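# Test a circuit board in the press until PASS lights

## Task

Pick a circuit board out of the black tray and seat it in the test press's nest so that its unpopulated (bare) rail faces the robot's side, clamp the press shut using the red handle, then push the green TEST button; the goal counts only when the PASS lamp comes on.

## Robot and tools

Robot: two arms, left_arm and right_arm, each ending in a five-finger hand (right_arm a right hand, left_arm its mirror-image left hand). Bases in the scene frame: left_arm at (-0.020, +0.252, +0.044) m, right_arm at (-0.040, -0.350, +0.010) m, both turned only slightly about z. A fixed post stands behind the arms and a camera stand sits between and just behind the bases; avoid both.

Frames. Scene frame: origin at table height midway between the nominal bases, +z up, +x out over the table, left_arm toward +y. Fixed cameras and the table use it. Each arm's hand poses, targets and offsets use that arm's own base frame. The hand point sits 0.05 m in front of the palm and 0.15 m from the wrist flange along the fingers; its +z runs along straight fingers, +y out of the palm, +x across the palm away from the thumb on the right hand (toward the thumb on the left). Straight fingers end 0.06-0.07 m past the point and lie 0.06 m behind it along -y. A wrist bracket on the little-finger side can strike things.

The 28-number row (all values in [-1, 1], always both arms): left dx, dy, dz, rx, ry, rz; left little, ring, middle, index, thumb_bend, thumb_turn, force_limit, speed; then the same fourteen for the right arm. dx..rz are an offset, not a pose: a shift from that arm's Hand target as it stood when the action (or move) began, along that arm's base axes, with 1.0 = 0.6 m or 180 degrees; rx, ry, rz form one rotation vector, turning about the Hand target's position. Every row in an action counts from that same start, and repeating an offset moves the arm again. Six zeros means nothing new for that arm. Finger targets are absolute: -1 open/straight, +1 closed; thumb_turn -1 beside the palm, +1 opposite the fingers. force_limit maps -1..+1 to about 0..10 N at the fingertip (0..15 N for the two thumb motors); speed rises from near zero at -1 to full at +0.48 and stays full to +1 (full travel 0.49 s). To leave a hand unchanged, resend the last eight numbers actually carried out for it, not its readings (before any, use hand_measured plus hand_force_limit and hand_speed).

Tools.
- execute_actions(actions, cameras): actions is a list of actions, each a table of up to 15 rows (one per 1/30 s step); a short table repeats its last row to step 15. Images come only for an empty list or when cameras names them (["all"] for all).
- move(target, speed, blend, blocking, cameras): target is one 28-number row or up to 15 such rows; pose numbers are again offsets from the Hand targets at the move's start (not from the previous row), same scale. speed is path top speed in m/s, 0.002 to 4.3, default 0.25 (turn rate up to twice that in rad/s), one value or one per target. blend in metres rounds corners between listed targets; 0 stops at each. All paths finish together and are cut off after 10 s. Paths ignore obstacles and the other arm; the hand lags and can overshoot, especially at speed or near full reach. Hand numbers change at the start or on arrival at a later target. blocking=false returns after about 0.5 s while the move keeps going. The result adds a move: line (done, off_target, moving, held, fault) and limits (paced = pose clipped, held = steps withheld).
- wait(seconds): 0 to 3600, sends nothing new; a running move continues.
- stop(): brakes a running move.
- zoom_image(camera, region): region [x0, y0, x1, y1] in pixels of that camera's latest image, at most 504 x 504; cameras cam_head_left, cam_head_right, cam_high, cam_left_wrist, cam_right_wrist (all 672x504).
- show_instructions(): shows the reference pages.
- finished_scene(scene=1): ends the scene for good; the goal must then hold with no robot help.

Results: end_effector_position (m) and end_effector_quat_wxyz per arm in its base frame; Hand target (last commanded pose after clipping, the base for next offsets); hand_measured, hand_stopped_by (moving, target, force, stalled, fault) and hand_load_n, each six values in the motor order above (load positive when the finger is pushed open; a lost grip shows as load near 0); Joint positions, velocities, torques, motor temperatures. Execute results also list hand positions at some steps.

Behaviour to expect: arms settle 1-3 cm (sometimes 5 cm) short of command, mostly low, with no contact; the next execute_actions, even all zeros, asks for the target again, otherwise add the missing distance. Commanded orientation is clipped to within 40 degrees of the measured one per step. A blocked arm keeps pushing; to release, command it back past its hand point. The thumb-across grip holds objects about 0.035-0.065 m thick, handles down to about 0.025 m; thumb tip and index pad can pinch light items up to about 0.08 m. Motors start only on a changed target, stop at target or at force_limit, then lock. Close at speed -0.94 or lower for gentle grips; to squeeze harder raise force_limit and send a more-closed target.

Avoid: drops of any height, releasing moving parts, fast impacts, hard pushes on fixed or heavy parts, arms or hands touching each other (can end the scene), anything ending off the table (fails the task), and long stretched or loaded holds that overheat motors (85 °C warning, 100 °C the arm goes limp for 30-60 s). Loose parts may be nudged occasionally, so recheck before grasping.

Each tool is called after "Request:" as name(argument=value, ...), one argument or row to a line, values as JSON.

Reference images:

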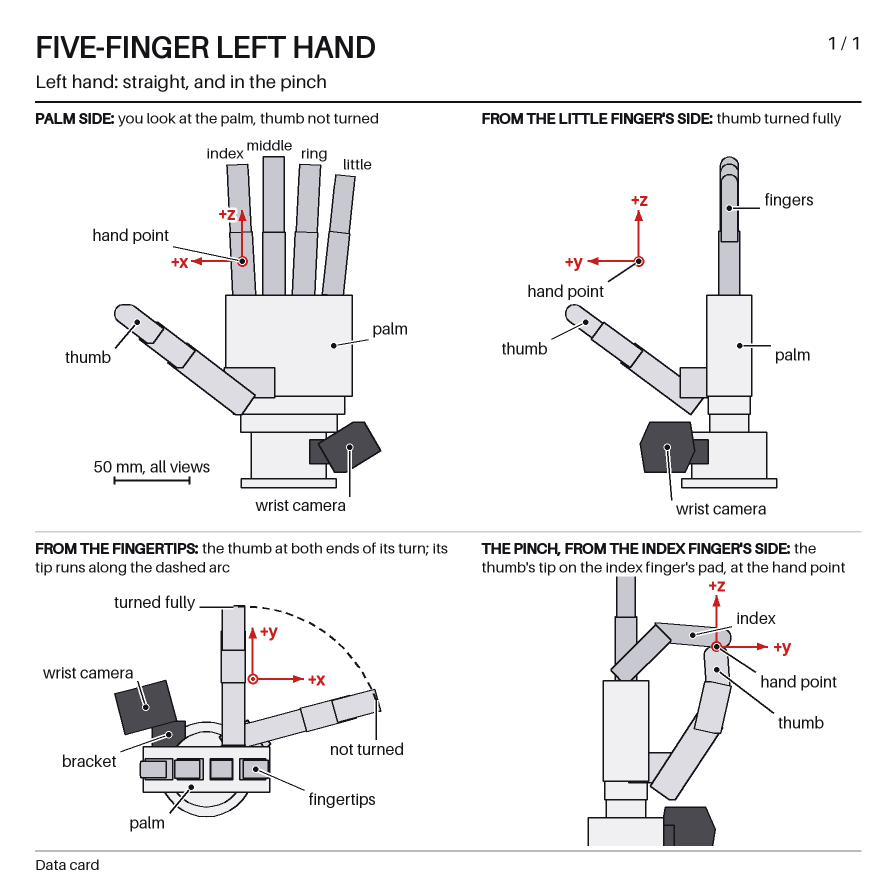

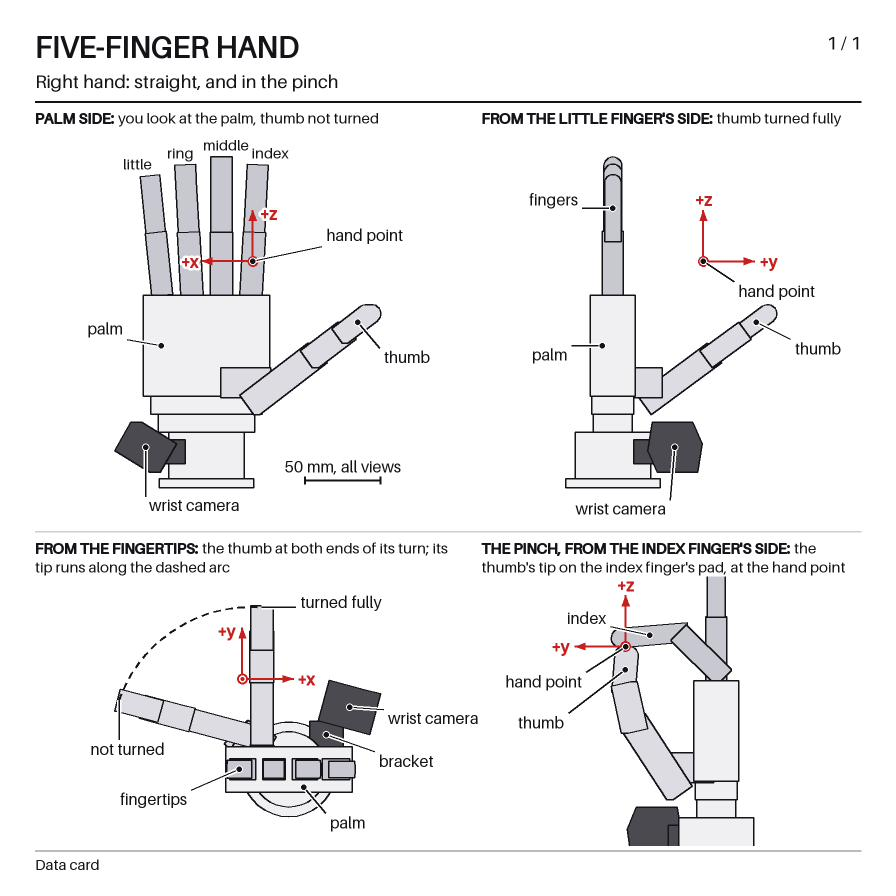

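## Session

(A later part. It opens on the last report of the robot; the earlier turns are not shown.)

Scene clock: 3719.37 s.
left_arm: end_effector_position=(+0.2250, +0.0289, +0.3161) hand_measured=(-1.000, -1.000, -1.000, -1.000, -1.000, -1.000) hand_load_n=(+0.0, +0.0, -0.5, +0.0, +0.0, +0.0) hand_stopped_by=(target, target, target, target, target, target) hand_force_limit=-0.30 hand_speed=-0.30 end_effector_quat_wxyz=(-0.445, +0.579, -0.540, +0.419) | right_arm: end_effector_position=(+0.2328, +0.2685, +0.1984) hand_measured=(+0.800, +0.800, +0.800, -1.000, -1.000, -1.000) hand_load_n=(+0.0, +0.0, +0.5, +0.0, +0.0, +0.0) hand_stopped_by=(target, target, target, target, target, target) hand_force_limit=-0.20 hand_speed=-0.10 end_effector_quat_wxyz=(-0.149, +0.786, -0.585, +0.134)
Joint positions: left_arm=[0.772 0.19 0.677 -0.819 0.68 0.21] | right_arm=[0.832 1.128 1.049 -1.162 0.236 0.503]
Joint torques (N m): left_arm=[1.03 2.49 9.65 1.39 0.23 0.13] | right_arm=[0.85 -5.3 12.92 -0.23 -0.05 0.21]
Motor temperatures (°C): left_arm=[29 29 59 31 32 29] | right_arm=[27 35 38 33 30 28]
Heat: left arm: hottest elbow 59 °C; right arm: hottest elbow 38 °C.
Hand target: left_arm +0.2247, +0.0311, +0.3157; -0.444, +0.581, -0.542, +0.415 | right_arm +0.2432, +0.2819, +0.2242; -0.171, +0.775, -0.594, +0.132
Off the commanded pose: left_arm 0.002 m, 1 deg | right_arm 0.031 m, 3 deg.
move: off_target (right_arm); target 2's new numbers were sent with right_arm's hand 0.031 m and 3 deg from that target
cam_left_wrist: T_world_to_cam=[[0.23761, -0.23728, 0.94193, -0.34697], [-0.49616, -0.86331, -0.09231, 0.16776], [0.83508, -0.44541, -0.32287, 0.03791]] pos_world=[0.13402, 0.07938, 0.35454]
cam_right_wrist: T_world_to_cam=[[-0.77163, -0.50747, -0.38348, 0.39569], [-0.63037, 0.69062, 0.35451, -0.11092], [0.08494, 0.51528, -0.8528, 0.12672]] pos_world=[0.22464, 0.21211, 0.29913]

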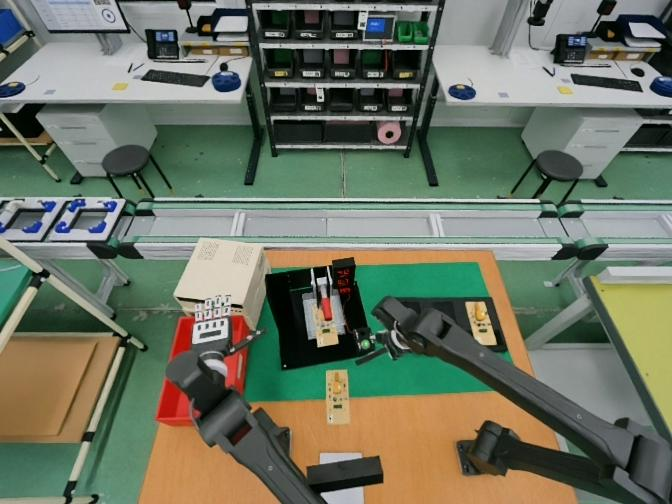

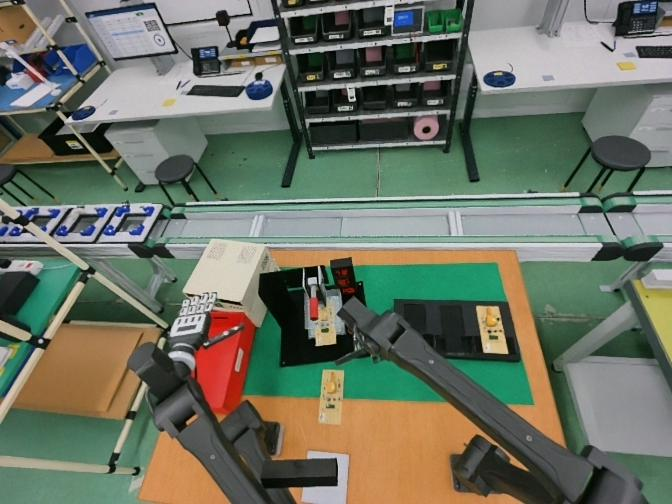

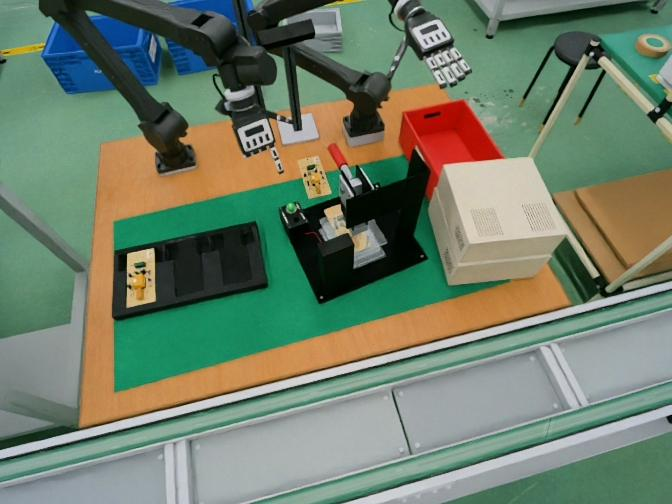

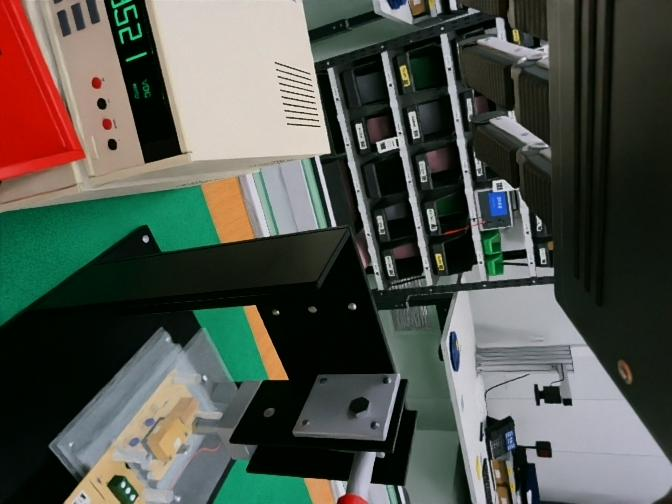

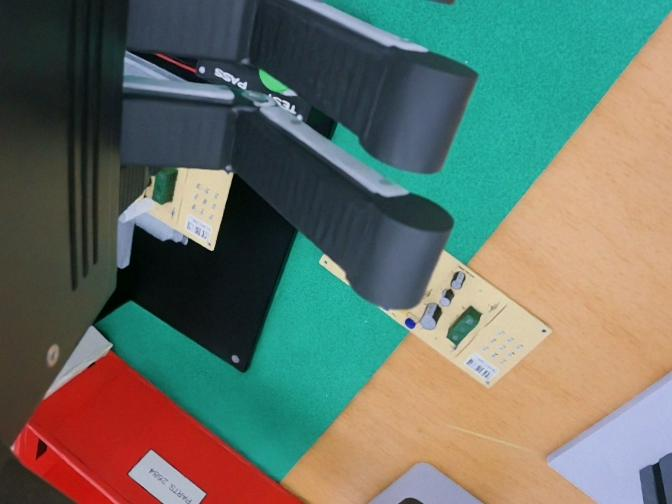

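Request:
move(
  target=[
    [0,0,0,0,0,0,-1,-1,-1,-1,-1,-1,-0.3,-0.3,0.035,0.015,-0.11,0,0,0,0.8,0.8,0.8,-1,-1,-1,-0.2,-0.1],
  ],
  speed=0.1,
  cameras=["cam_high", "cam_head_left", "cam_right_wrist"],
)

Request:
zoom_image(
  camera="cam_high",
  region=[220, 90, 340, 240],
)

Request:
zoom_image(
  camera="cam_head_left",
  region=[320, 290, 440, 380],
)

Scene clock: 3736.17 s.
left_arm: end_effector_position=(+0.2250, +0.0289, +0.3161) hand_measured=(-1.000, -1.000, -1.000, -1.000, -1.000, -1.000) hand_load_n=(+0.0, +0.0, +0.0, +0.0, +0.0, +0.0) hand_stopped_by=(target, target, target, target, target, target) hand_force_limit=-0.30 hand_speed=-0.30 end_effector_quat_wxyz=(-0.445, +0.579, -0.540, +0.419) | right_arm: end_effector_position=(+0.2591, +0.2861, +0.1544) hand_measured=(+0.800, +0.800, +0.800, -1.000, -1.000, -1.000) hand_load_n=(+0.0, +0.0, +0.0, +0.0, +0.0, +0.0) hand_stopped_by=(target, target, target, target, target, target) hand_force_limit=-0.20 hand_speed=-0.10 end_effector_quat_wxyz=(-0.159, +0.777, -0.595, +0.133)
Joint positions: left_arm=[0.772 0.19 0.677 -0.819 0.68 0.21] | right_arm=[0.808 1.214 0.995 -0.999 0.226 0.503]
Joint torques (N m): left_arm=[1.03 2.49 9.65 1.37 0.23 0.13] | right_arm=[1.61 -6.01 8.51 1.25 -0.07 -0.04]
Motor temperatures (°C): left_arm=[29 29 59 31 32 29] | right_arm=[27 35 45 33 30 28]
Heat: left arm: hottest elbow 59 °C; right arm: hottest elbow 45 °C.
Hand target: left_arm +0.2247, +0.0311, +0.3157; -0.444, +0.581, -0.542, +0.415 | right_arm +0.2642, +0.2909, +0.1582; -0.171, +0.775, -0.594, +0.132
Off the commanded pose: left_arm 0.002 m, 1 deg | right_arm 0.008 m, 1 deg.
move: done
cam_right_wrist: T_world_to_cam=[[-0.7786, -0.48197, -0.40185, 0.40532], [-0.61884, 0.69589, 0.36439, -0.09684], [0.10401, 0.53239, -0.84008, 0.06609]] pos_world=[0.24878, 0.22756, 0.25369]
Images, in order (width x height): cam_head_left 672x504, cam_high 672x504, cam_right_wrist 672x504.

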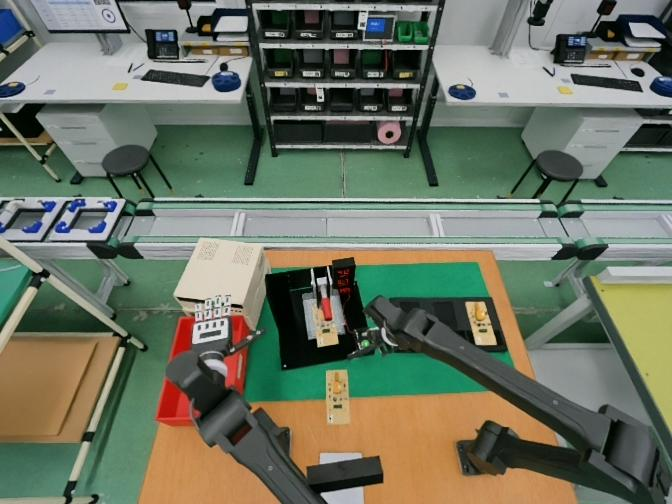

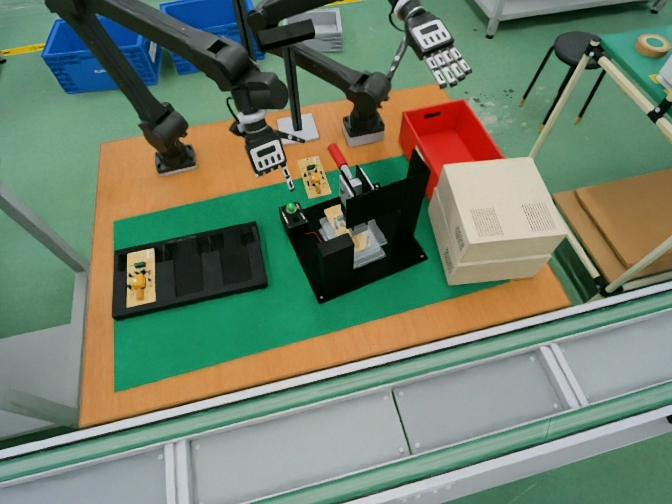

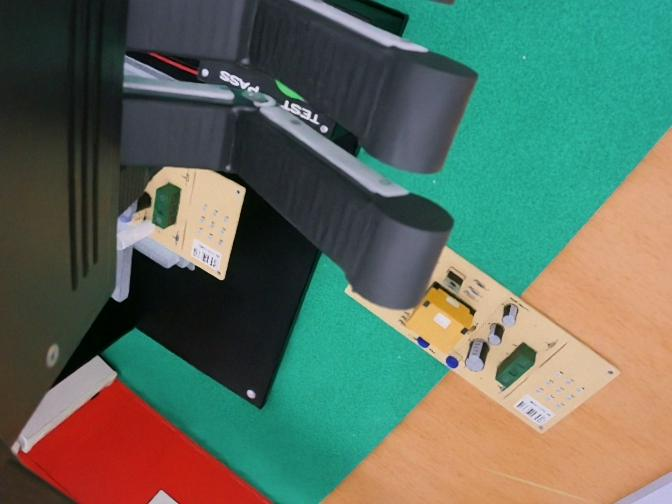

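Scaled by 3.360.

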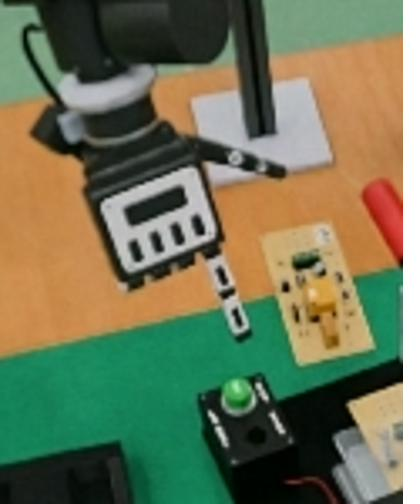

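Scaled by 4.200.

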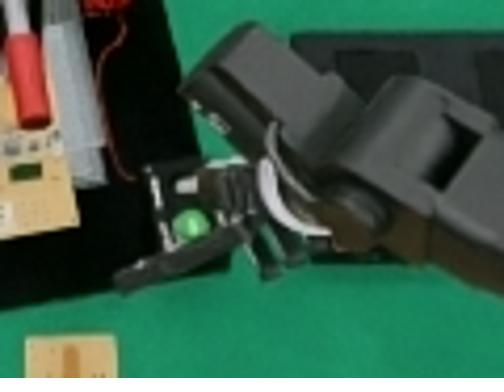

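Request:
move(
  target=[
    [0,0,0,0,0,0,-1,-1,-1,-1,-1,-1,-0.3,-0.3,-0.012,-0.016,-0.065,0,0,0,0.8,0.8,0.8,-1,-1,-1,-0.2,-0.1],
  ],
  speed=0.06,
  cameras=["cam_high", "cam_head_left", "cam_head_right"],
)

Request:
zoom_image(
  camera="cam_high",
  region=[250, 140, 340, 240],
)

Request:
zoom_image(
  camera="cam_head_left",
  region=[330, 300, 410, 370],
)

Scene clock: 3750.70 s.
left_arm: end_effector_position=(+0.2250, +0.0289, +0.3161) hand_measured=(-1.000, -1.000, -1.000, -1.000, -1.000, -1.000) hand_load_n=(+0.0, +0.0, +0.0, +0.0, +0.0, -0.5) hand_stopped_by=(target, target, target, target, target, target) hand_force_limit=-0.30 hand_speed=-0.30 end_effector_quat_wxyz=(-0.445, +0.579, -0.540, +0.419) | right_arm: end_effector_position=(+0.2518, +0.2772, +0.1148) hand_measured=(+0.800, +0.800, +0.800, -1.000, -1.000, -1.000) hand_load_n=(+0.0, +0.0, +0.0, +0.0, +0.0, +0.0) hand_stopped_by=(target, target, target, target, target, target) hand_force_limit=-0.20 hand_speed=-0.10 end_effector_quat_wxyz=(-0.158, +0.776, -0.596, +0.133)
Joint positions: left_arm=[0.772 0.19 0.677 -0.819 0.68 0.21] | right_arm=[0.805 1.214 0.888 -0.893 0.225 0.503]
Joint torques (N m): left_arm=[0.97 2.49 9.66 1.39 0.23 0.13] | right_arm=[1.14 -7.12 8.18 1.22 -0.07 -0.06]
Motor temperatures (°C): left_arm=[29 29 59 31 32 30] | right_arm=[27 35 43 33 30 28]
Heat: left arm: hottest elbow 59 °C; right arm: hottest elbow 43 °C.
Hand target: left_arm +0.2247, +0.0311, +0.3157; -0.444, +0.581, -0.542, +0.415 | right_arm +0.2570, +0.2813, +0.1192; -0.171, +0.775, -0.594, +0.132
Off the commanded pose: left_arm 0.002 m, 1 deg | right_arm 0.008 m, 2 deg.
move: done
Images, in order (width x height): cam_head_left 672x504, cam_head_right 672x504, cam_high 672x504.

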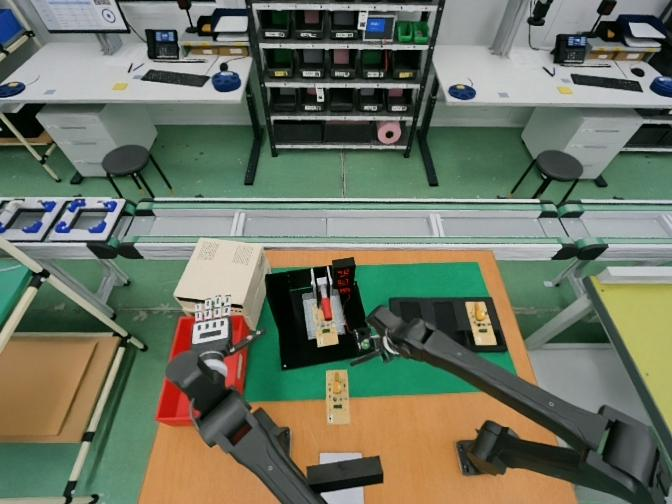

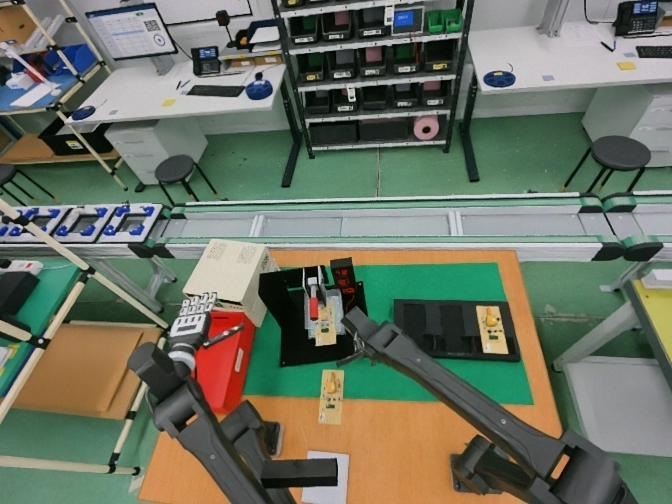

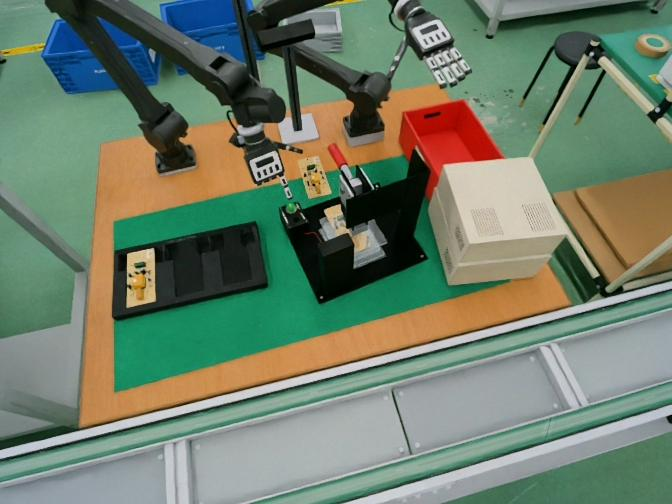

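Scaled by 5.040.

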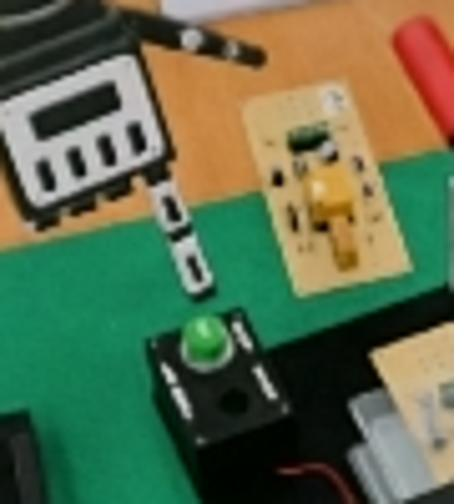

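Scaled by 6.300.

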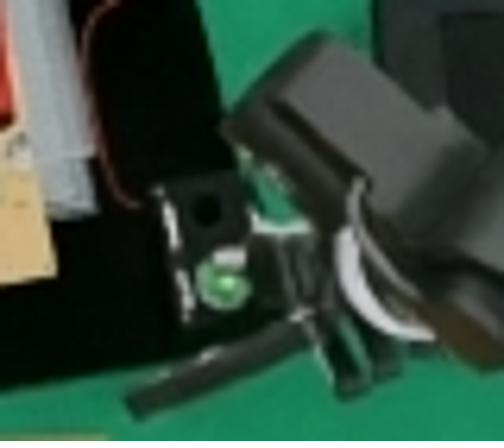

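Request:
move(
  target=[
    [0,0,0,0,0,0,-1,-1,-1,-1,-1,-1,-0.3,-0.3,0.0,0.0,-0.04,0,0,0,0.8,0.8,0.8,-1,-1,-1,-0.2,-0.1],
  ],
  speed=0.03,
  cameras=["cam_high", "cam_head_left", "cam_right_wrist"],
)

Request:
zoom_image(
  camera="cam_high",
  region=[250, 140, 340, 240],
)

Request:
zoom_image(
  camera="cam_head_left",
  region=[330, 300, 410, 370],
)

Scene clock: 3762.90 s.
left_arm: end_effector_position=(+0.2250, +0.0289, +0.3161) hand_measured=(-1.000, -1.000, -1.000, -1.000, -1.000, -1.000) hand_load_n=(+0.0, +0.0, +0.0, +0.0, +0.0, +0.0) hand_stopped_by=(target, target, target, target, target, target) hand_force_limit=-0.30 hand_speed=-0.30 end_effector_quat_wxyz=(-0.445, +0.579, -0.540, +0.419) | right_arm: end_effector_position=(+0.2526, +0.2780, +0.0951) hand_measured=(+0.800, +0.800, +0.800, -1.000, -1.000, -1.000) hand_load_n=(+0.0, +0.0, +0.0, +0.0, +0.0, +0.0) hand_stopped_by=(target, target, target, target, target, target) hand_force_limit=-0.20 hand_speed=-0.10 end_effector_quat_wxyz=(-0.164, +0.775, -0.596, +0.133)
Joint positions: left_arm=[0.772 0.19 0.677 -0.819 0.68 0.21] | right_arm=[0.805 1.229 0.843 -0.822 0.225 0.503]
Joint torques (N m): left_arm=[0.97 2.49 9.65 1.39 0.23 0.13] | right_arm=[0.97 -6.59 7.9 1.33 -0.02 -0.04]
Motor temperatures (°C): left_arm=[29 29 59 31 32 30] | right_arm=[27 35 44 33 30 28]
Heat: left arm: hottest elbow 59 °C; right arm: hottest elbow 44 °C.
Hand target: left_arm +0.2247, +0.0311, +0.3157; -0.444, +0.581, -0.542, +0.415 | right_arm +0.2570, +0.2813, +0.0952; -0.171, +0.775, -0.594, +0.132
Off the commanded pose: left_arm 0.002 m, 1 deg | right_arm 0.005 m, 1 deg.
move: done
cam_right_wrist: T_world_to_cam=[[-0.77735, -0.47655, -0.41063, 0.37158], [-0.61925, 0.69459, 0.36618, -0.07327], [0.11072, 0.53893, -0.83504, 0.01731]] pos_world=[0.24156, 0.21864, 0.19387]
Images, in order (width x height): cam_head_left 672x504, cam_high 672x504, cam_right_wrist 672x504.

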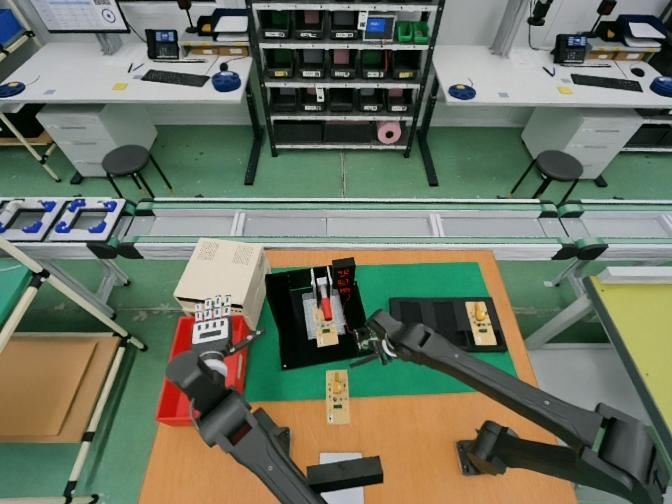

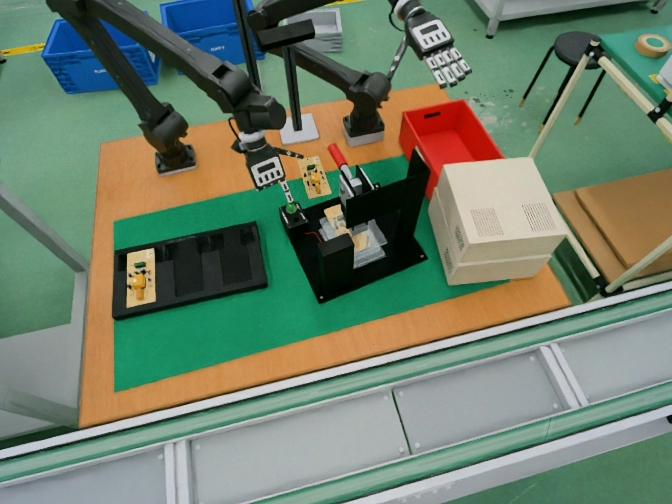

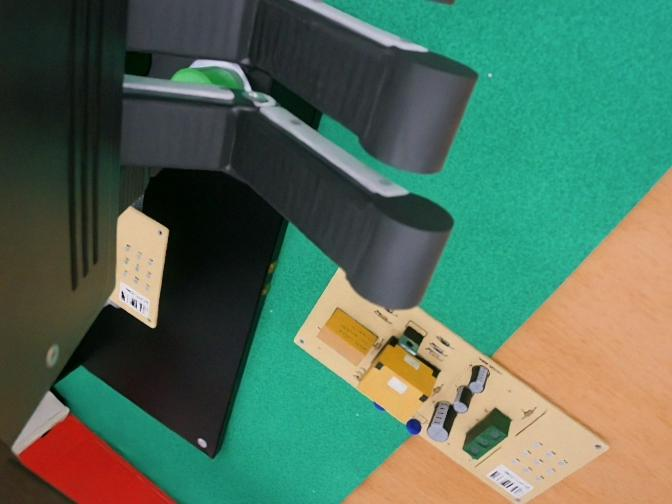

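Scaled by 5.040.

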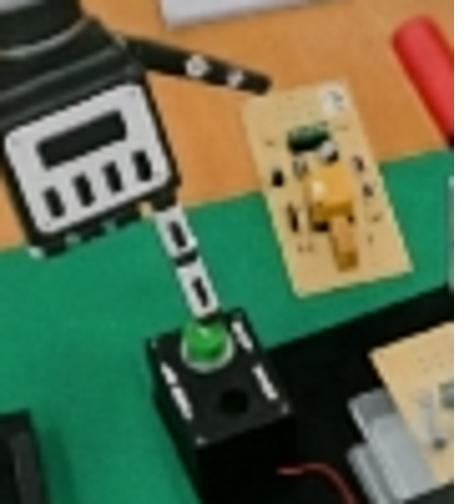

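Scaled by 6.300.

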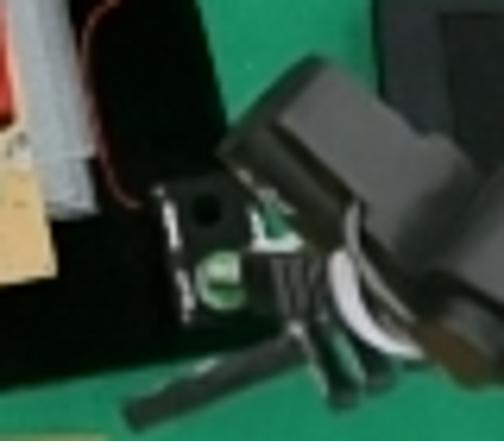

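Request:
move(
  target=[
    [0,0,0,0,0,0,-1,-1,-1,-1,-1,-1,-0.3,-0.3,0.0,0.0,-0.025,0,0,0,0.8,0.8,0.8,-1,-1,-1,-0.2,-0.1],
  ],
  speed=0.02,
  cameras=["cam_high", "cam_head_left"],
)

Request:
zoom_image(
  camera="cam_high",
  region=[250, 140, 340, 240],
)

Request:
zoom_image(
  camera="cam_head_left",
  region=[330, 300, 410, 370],
)

Scene clock: 3767.97 s.
left_arm: end_effector_position=(+0.2250, +0.0289, +0.3161) hand_measured=(-1.000, -1.000, -1.000, -1.000, -1.000, -1.000) hand_load_n=(+0.0, +0.0, +0.0, +0.0, +0.0, +0.0) hand_stopped_by=(target, target, target, target, target, target) hand_force_limit=-0.30 hand_speed=-0.30 end_effector_quat_wxyz=(-0.445, +0.579, -0.540, +0.419) | right_arm: end_effector_position=(+0.2543, +0.2798, +0.0878) hand_measured=(+0.800, +0.800, +0.800, -1.000, -1.000, -1.000) hand_load_n=(+0.0, +0.5, +0.0, -0.5, +0.0, +0.0) hand_stopped_by=(target, target, target, target, target, target) hand_force_limit=-0.20 hand_speed=-0.10 end_effector_quat_wxyz=(-0.171, +0.773, -0.595, +0.134)
Joint positions: left_arm=[0.772 0.19 0.677 -0.819 0.68 0.21] | right_arm=[0.805 1.234 0.823 -0.781 0.225 0.503]
Joint torques (N m): left_arm=[0.97 2.49 9.63 1.37 0.23 0.13] | right_arm=[1.08 -5.3 7.23 1.52 -0.06 -0.04]
Motor temperatures (°C): left_arm=[29 29 59 31 32 30] | right_arm=[27 35 44 33 30 28]
Heat: left arm: hottest elbow 59 °C; right arm: hottest elbow 44 °C.
Hand target: left_arm +0.2247, +0.0311, +0.3157; -0.444, +0.581, -0.542, +0.415 | right_arm +0.2569, +0.2813, +0.0802; -0.171, +0.775, -0.594, +0.132
Off the commanded pose: left_arm 0.002 m, 1 deg | right_arm 0.008 m, 0 deg.
move: done
Images, in order (width x height): cam_head_left 672x504, cam_high 672x504.

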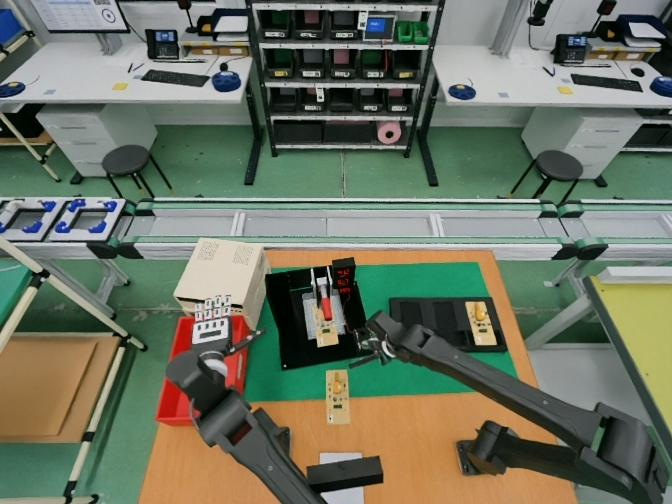

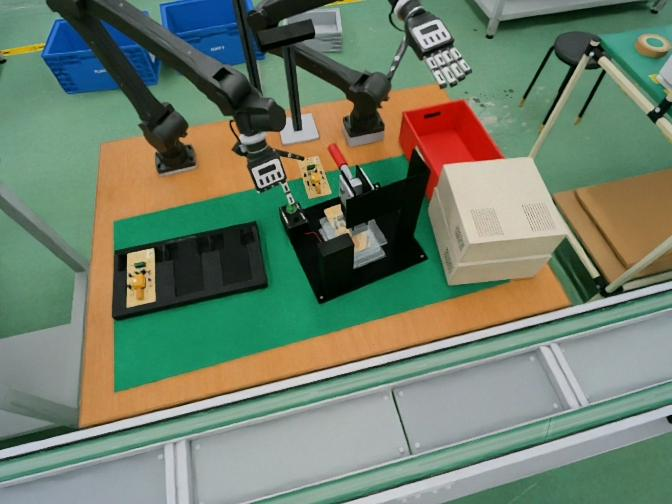

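Scaled by 5.040.

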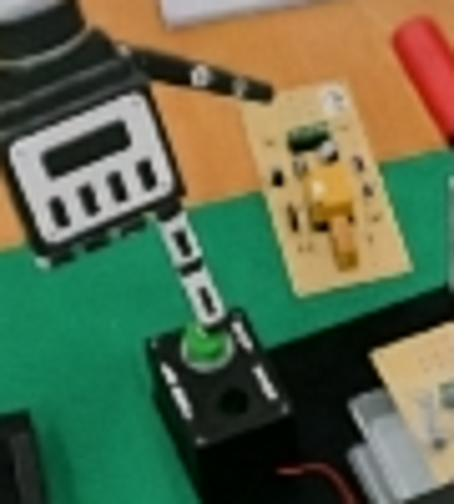

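Scaled by 6.300.

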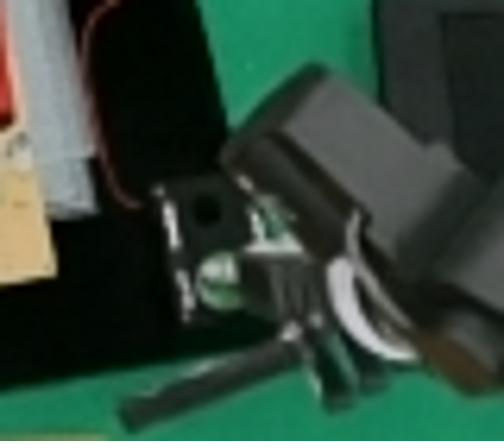

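Request:
move(
  target=[
    [0,0,0,0,0,0,-1,-1,-1,-1,-1,-1,-0.3,-0.3,-0.004,0.0,-0.035,0,0,0,0.8,0.8,0.8,-1,-1,-1,-0.2,-0.1],
  ],
  speed=0.03,
  cameras=["cam_high", "cam_head_left"],
)

Request:
zoom_image(
  camera="cam_high",
  region=[250, 140, 340, 240],
)

Request:
zoom_image(
  camera="cam_head_left",
  region=[330, 300, 410, 370],
)

Scene clock: 3773.60 s.
left_arm: end_effector_position=(+0.2250, +0.0289, +0.3161) hand_measured=(-1.000, -1.000, -1.000, -1.000, -1.000, -1.000) hand_load_n=(+0.0, +0.0, -0.5, -0.5, +0.0, +0.0) hand_stopped_by=(target, target, target, target, target, target) hand_force_limit=-0.30 hand_speed=-0.30 end_effector_quat_wxyz=(-0.445, +0.579, -0.540, +0.419) | right_arm: end_effector_position=(+0.2573, +0.2847, +0.0818) hand_measured=(+0.800, +0.800, +0.800, -1.000, -1.000, -1.000) hand_load_n=(+0.0, +0.0, +0.0, -0.5, +0.0, -0.5) hand_stopped_by=(target, target, target, target, target, target) hand_force_limit=-0.20 hand_speed=-0.10 end_effector_quat_wxyz=(-0.189, +0.770, -0.594, +0.135)
Joint positions: left_arm=[0.772 0.19 0.677 -0.819 0.68 0.21] | right_arm=[0.808 1.234 0.799 -0.721 0.225 0.503]
Joint torques (N m): left_arm=[1.03 2.43 9.63 1.37 0.23 0.14] | right_arm=[1.85 -3.84 5.97 1.63 0.03 -0.03]
Motor temperatures (°C): left_arm=[29 29 59 31 32 30] | right_arm=[27 35 43 33 30 28]
Heat: left arm: hottest elbow 59 °C; right arm: hottest elbow 43 °C.
Hand target: left_arm +0.2247, +0.0311, +0.3157; -0.444, +0.581, -0.542, +0.415 | right_arm +0.2546, +0.2813, +0.0592; -0.171, +0.775, -0.594, +0.132
Off the commanded pose: left_arm 0.002 m, 1 deg | right_arm 0.023 m, 2 deg.
move: off_target (right_arm)
Images, in order (width x height): cam_head_left 672x504, cam_high 672x504.

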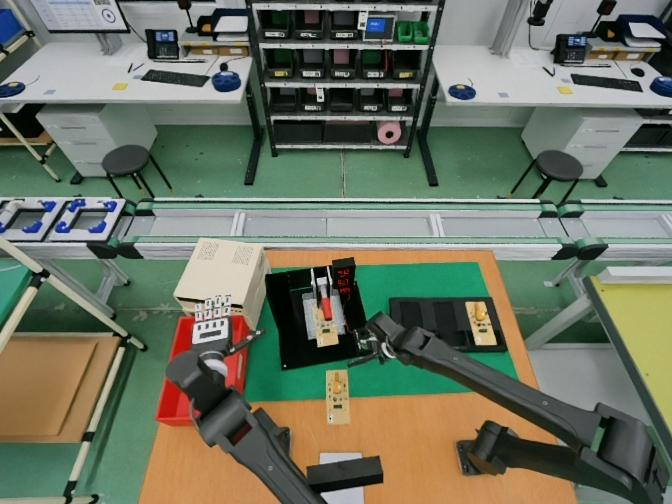

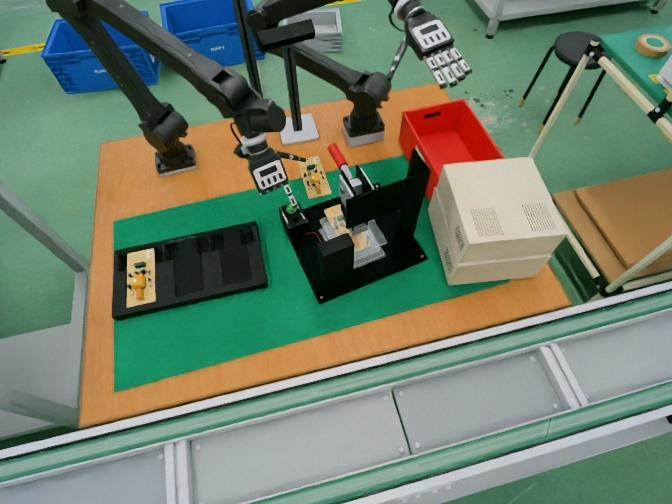

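Scaled by 5.040.

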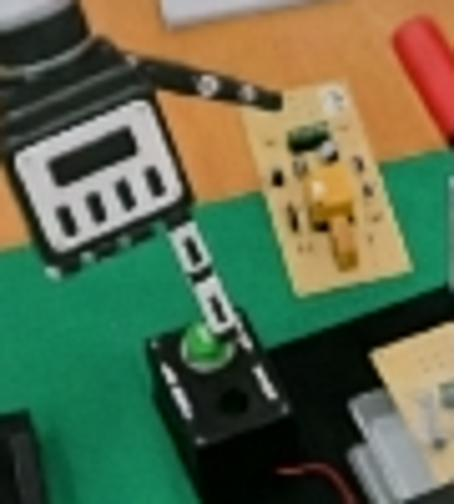

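Scaled by 6.300.

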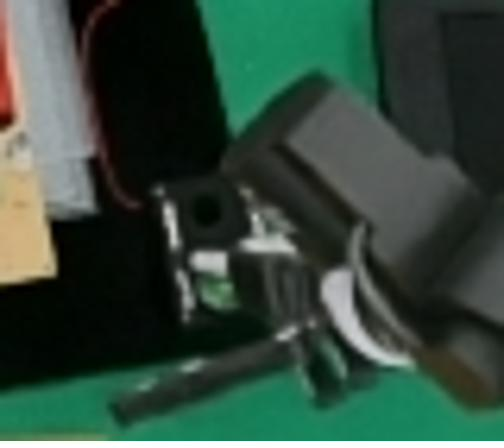

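Request:
execute_actions(
  actions=[],
)

Request:
zoom_image(
  camera="cam_right_wrist",
  region=[120, 20, 320, 140],
)

Request:
zoom_image(
  camera="cam_high",
  region=[270, 180, 320, 230],
)

Scene clock: 3796.17 s.
left_arm: end_effector_position=(+0.2250, +0.0289, +0.3161) hand_measured=(-1.000, -1.000, -1.000, -1.000, -1.000, -1.000) hand_load_n=(+0.0, +0.0, +0.0, +0.0, +0.0, +0.0) hand_stopped_by=(target, target, target, target, target, target) hand_force_limit=-0.30 hand_speed=-0.30 end_effector_quat_wxyz=(-0.445, +0.579, -0.540, +0.419) | right_arm: end_effector_position=(+0.2573, +0.2847, +0.0818) hand_measured=(+0.800, +0.800, +0.800, -1.000, -1.000, -1.000) hand_load_n=(+0.0, +0.0, +0.0, -0.5, +0.0, +0.0) hand_stopped_by=(target, target, target, target, target, target) hand_force_limit=-0.20 hand_speed=-0.10 end_effector_quat_wxyz=(-0.189, +0.770, -0.594, +0.135)
Joint positions: left_arm=[0.772 0.19 0.677 -0.819 0.68 0.21] | right_arm=[0.808 1.234 0.799 -0.721 0.225 0.503]
Joint velocities: within noise
Joint torques (N m): left_arm=[1.03 2.49 9.66 1.39 0.23 0.13] | right_arm=[1.79 -3.78 5.83 1.58 0.02 -0.04]
Motor temperatures (°C): left_arm=[29 29 59 31 32 30] | right_arm=[27 35 41 33 30 28]
Heat: left arm: hottest elbow 59 °C; right arm: hottest elbow 41 °C.
Hand target: left_arm +0.2247, +0.0311, +0.3157; -0.444, +0.581, -0.542, +0.415 | right_arm +0.2546, +0.2813, +0.0592; -0.171, +0.775, -0.594, +0.132
Off the commanded pose: left_arm 0.002 m, 1 deg | right_arm 0.023 m, 2 deg.
camera_calibration:
cam_left_wrist: T_world_to_cam=[[0.23761, -0.23728, 0.94193, -0.34697], [-0.49616, -0.86331, -0.09231, 0.16776], [0.83508, -0.44541, -0.32287, 0.03791]] pos_world=[0.13402, 0.07938, 0.35454]
cam_right_wrist: T_world_to_cam=[[-0.76047, -0.46278, -0.45555, 0.36838], [-0.63452, 0.67875, 0.3697, -0.06206], [0.13812, 0.5702, -0.80981, -0.01602]] pos_world=[0.24297, 0.22174, 0.17778]

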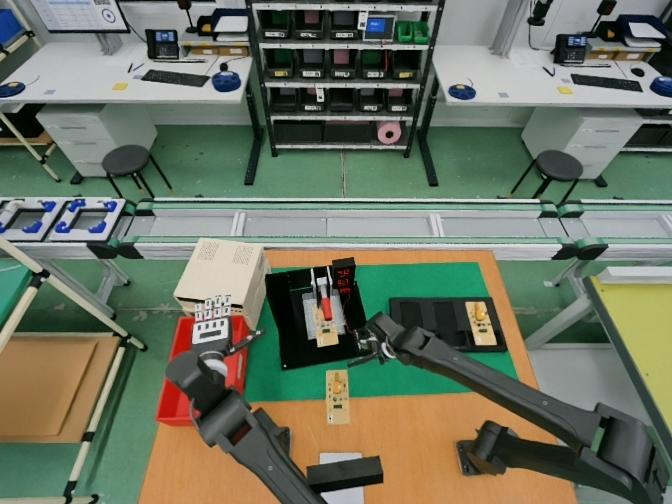

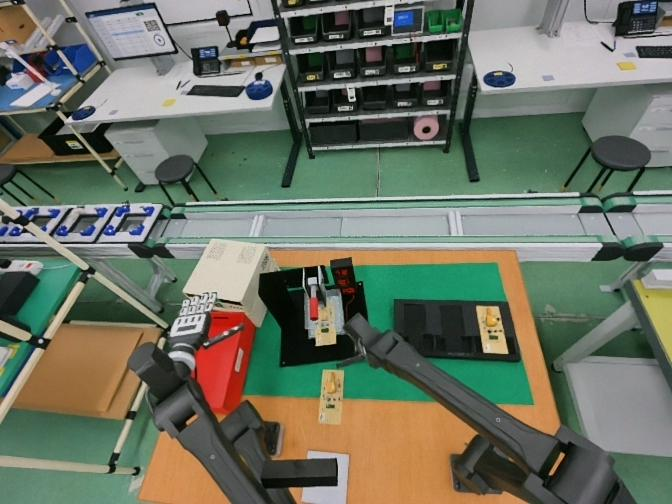

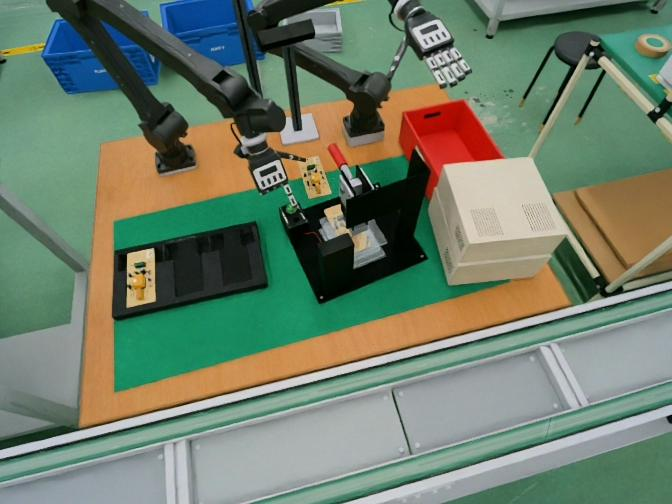

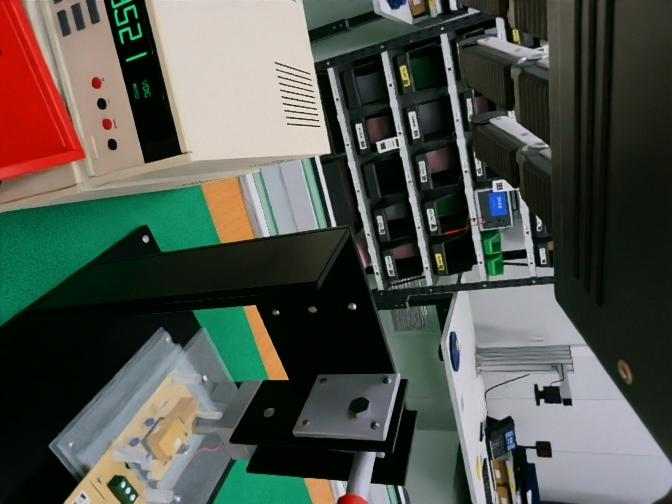

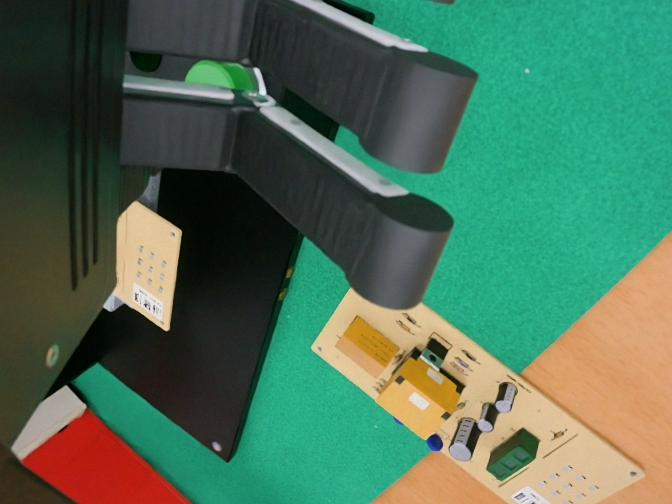

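Scaled by 2.520.

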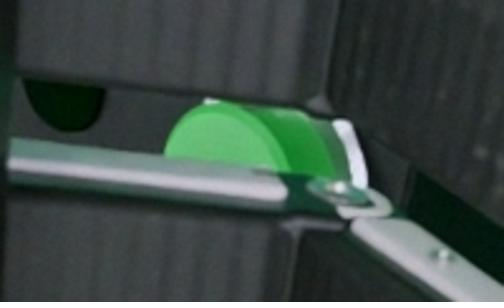

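Scaled by 10.080.

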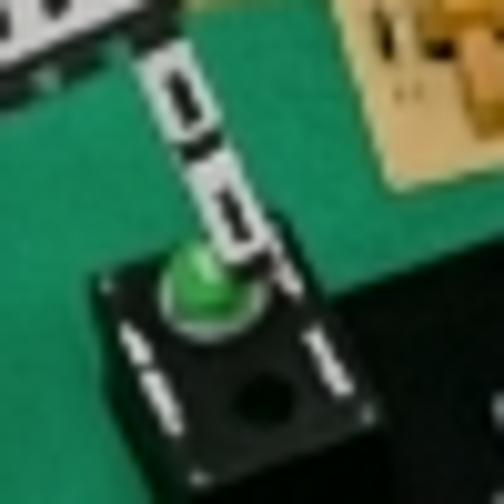

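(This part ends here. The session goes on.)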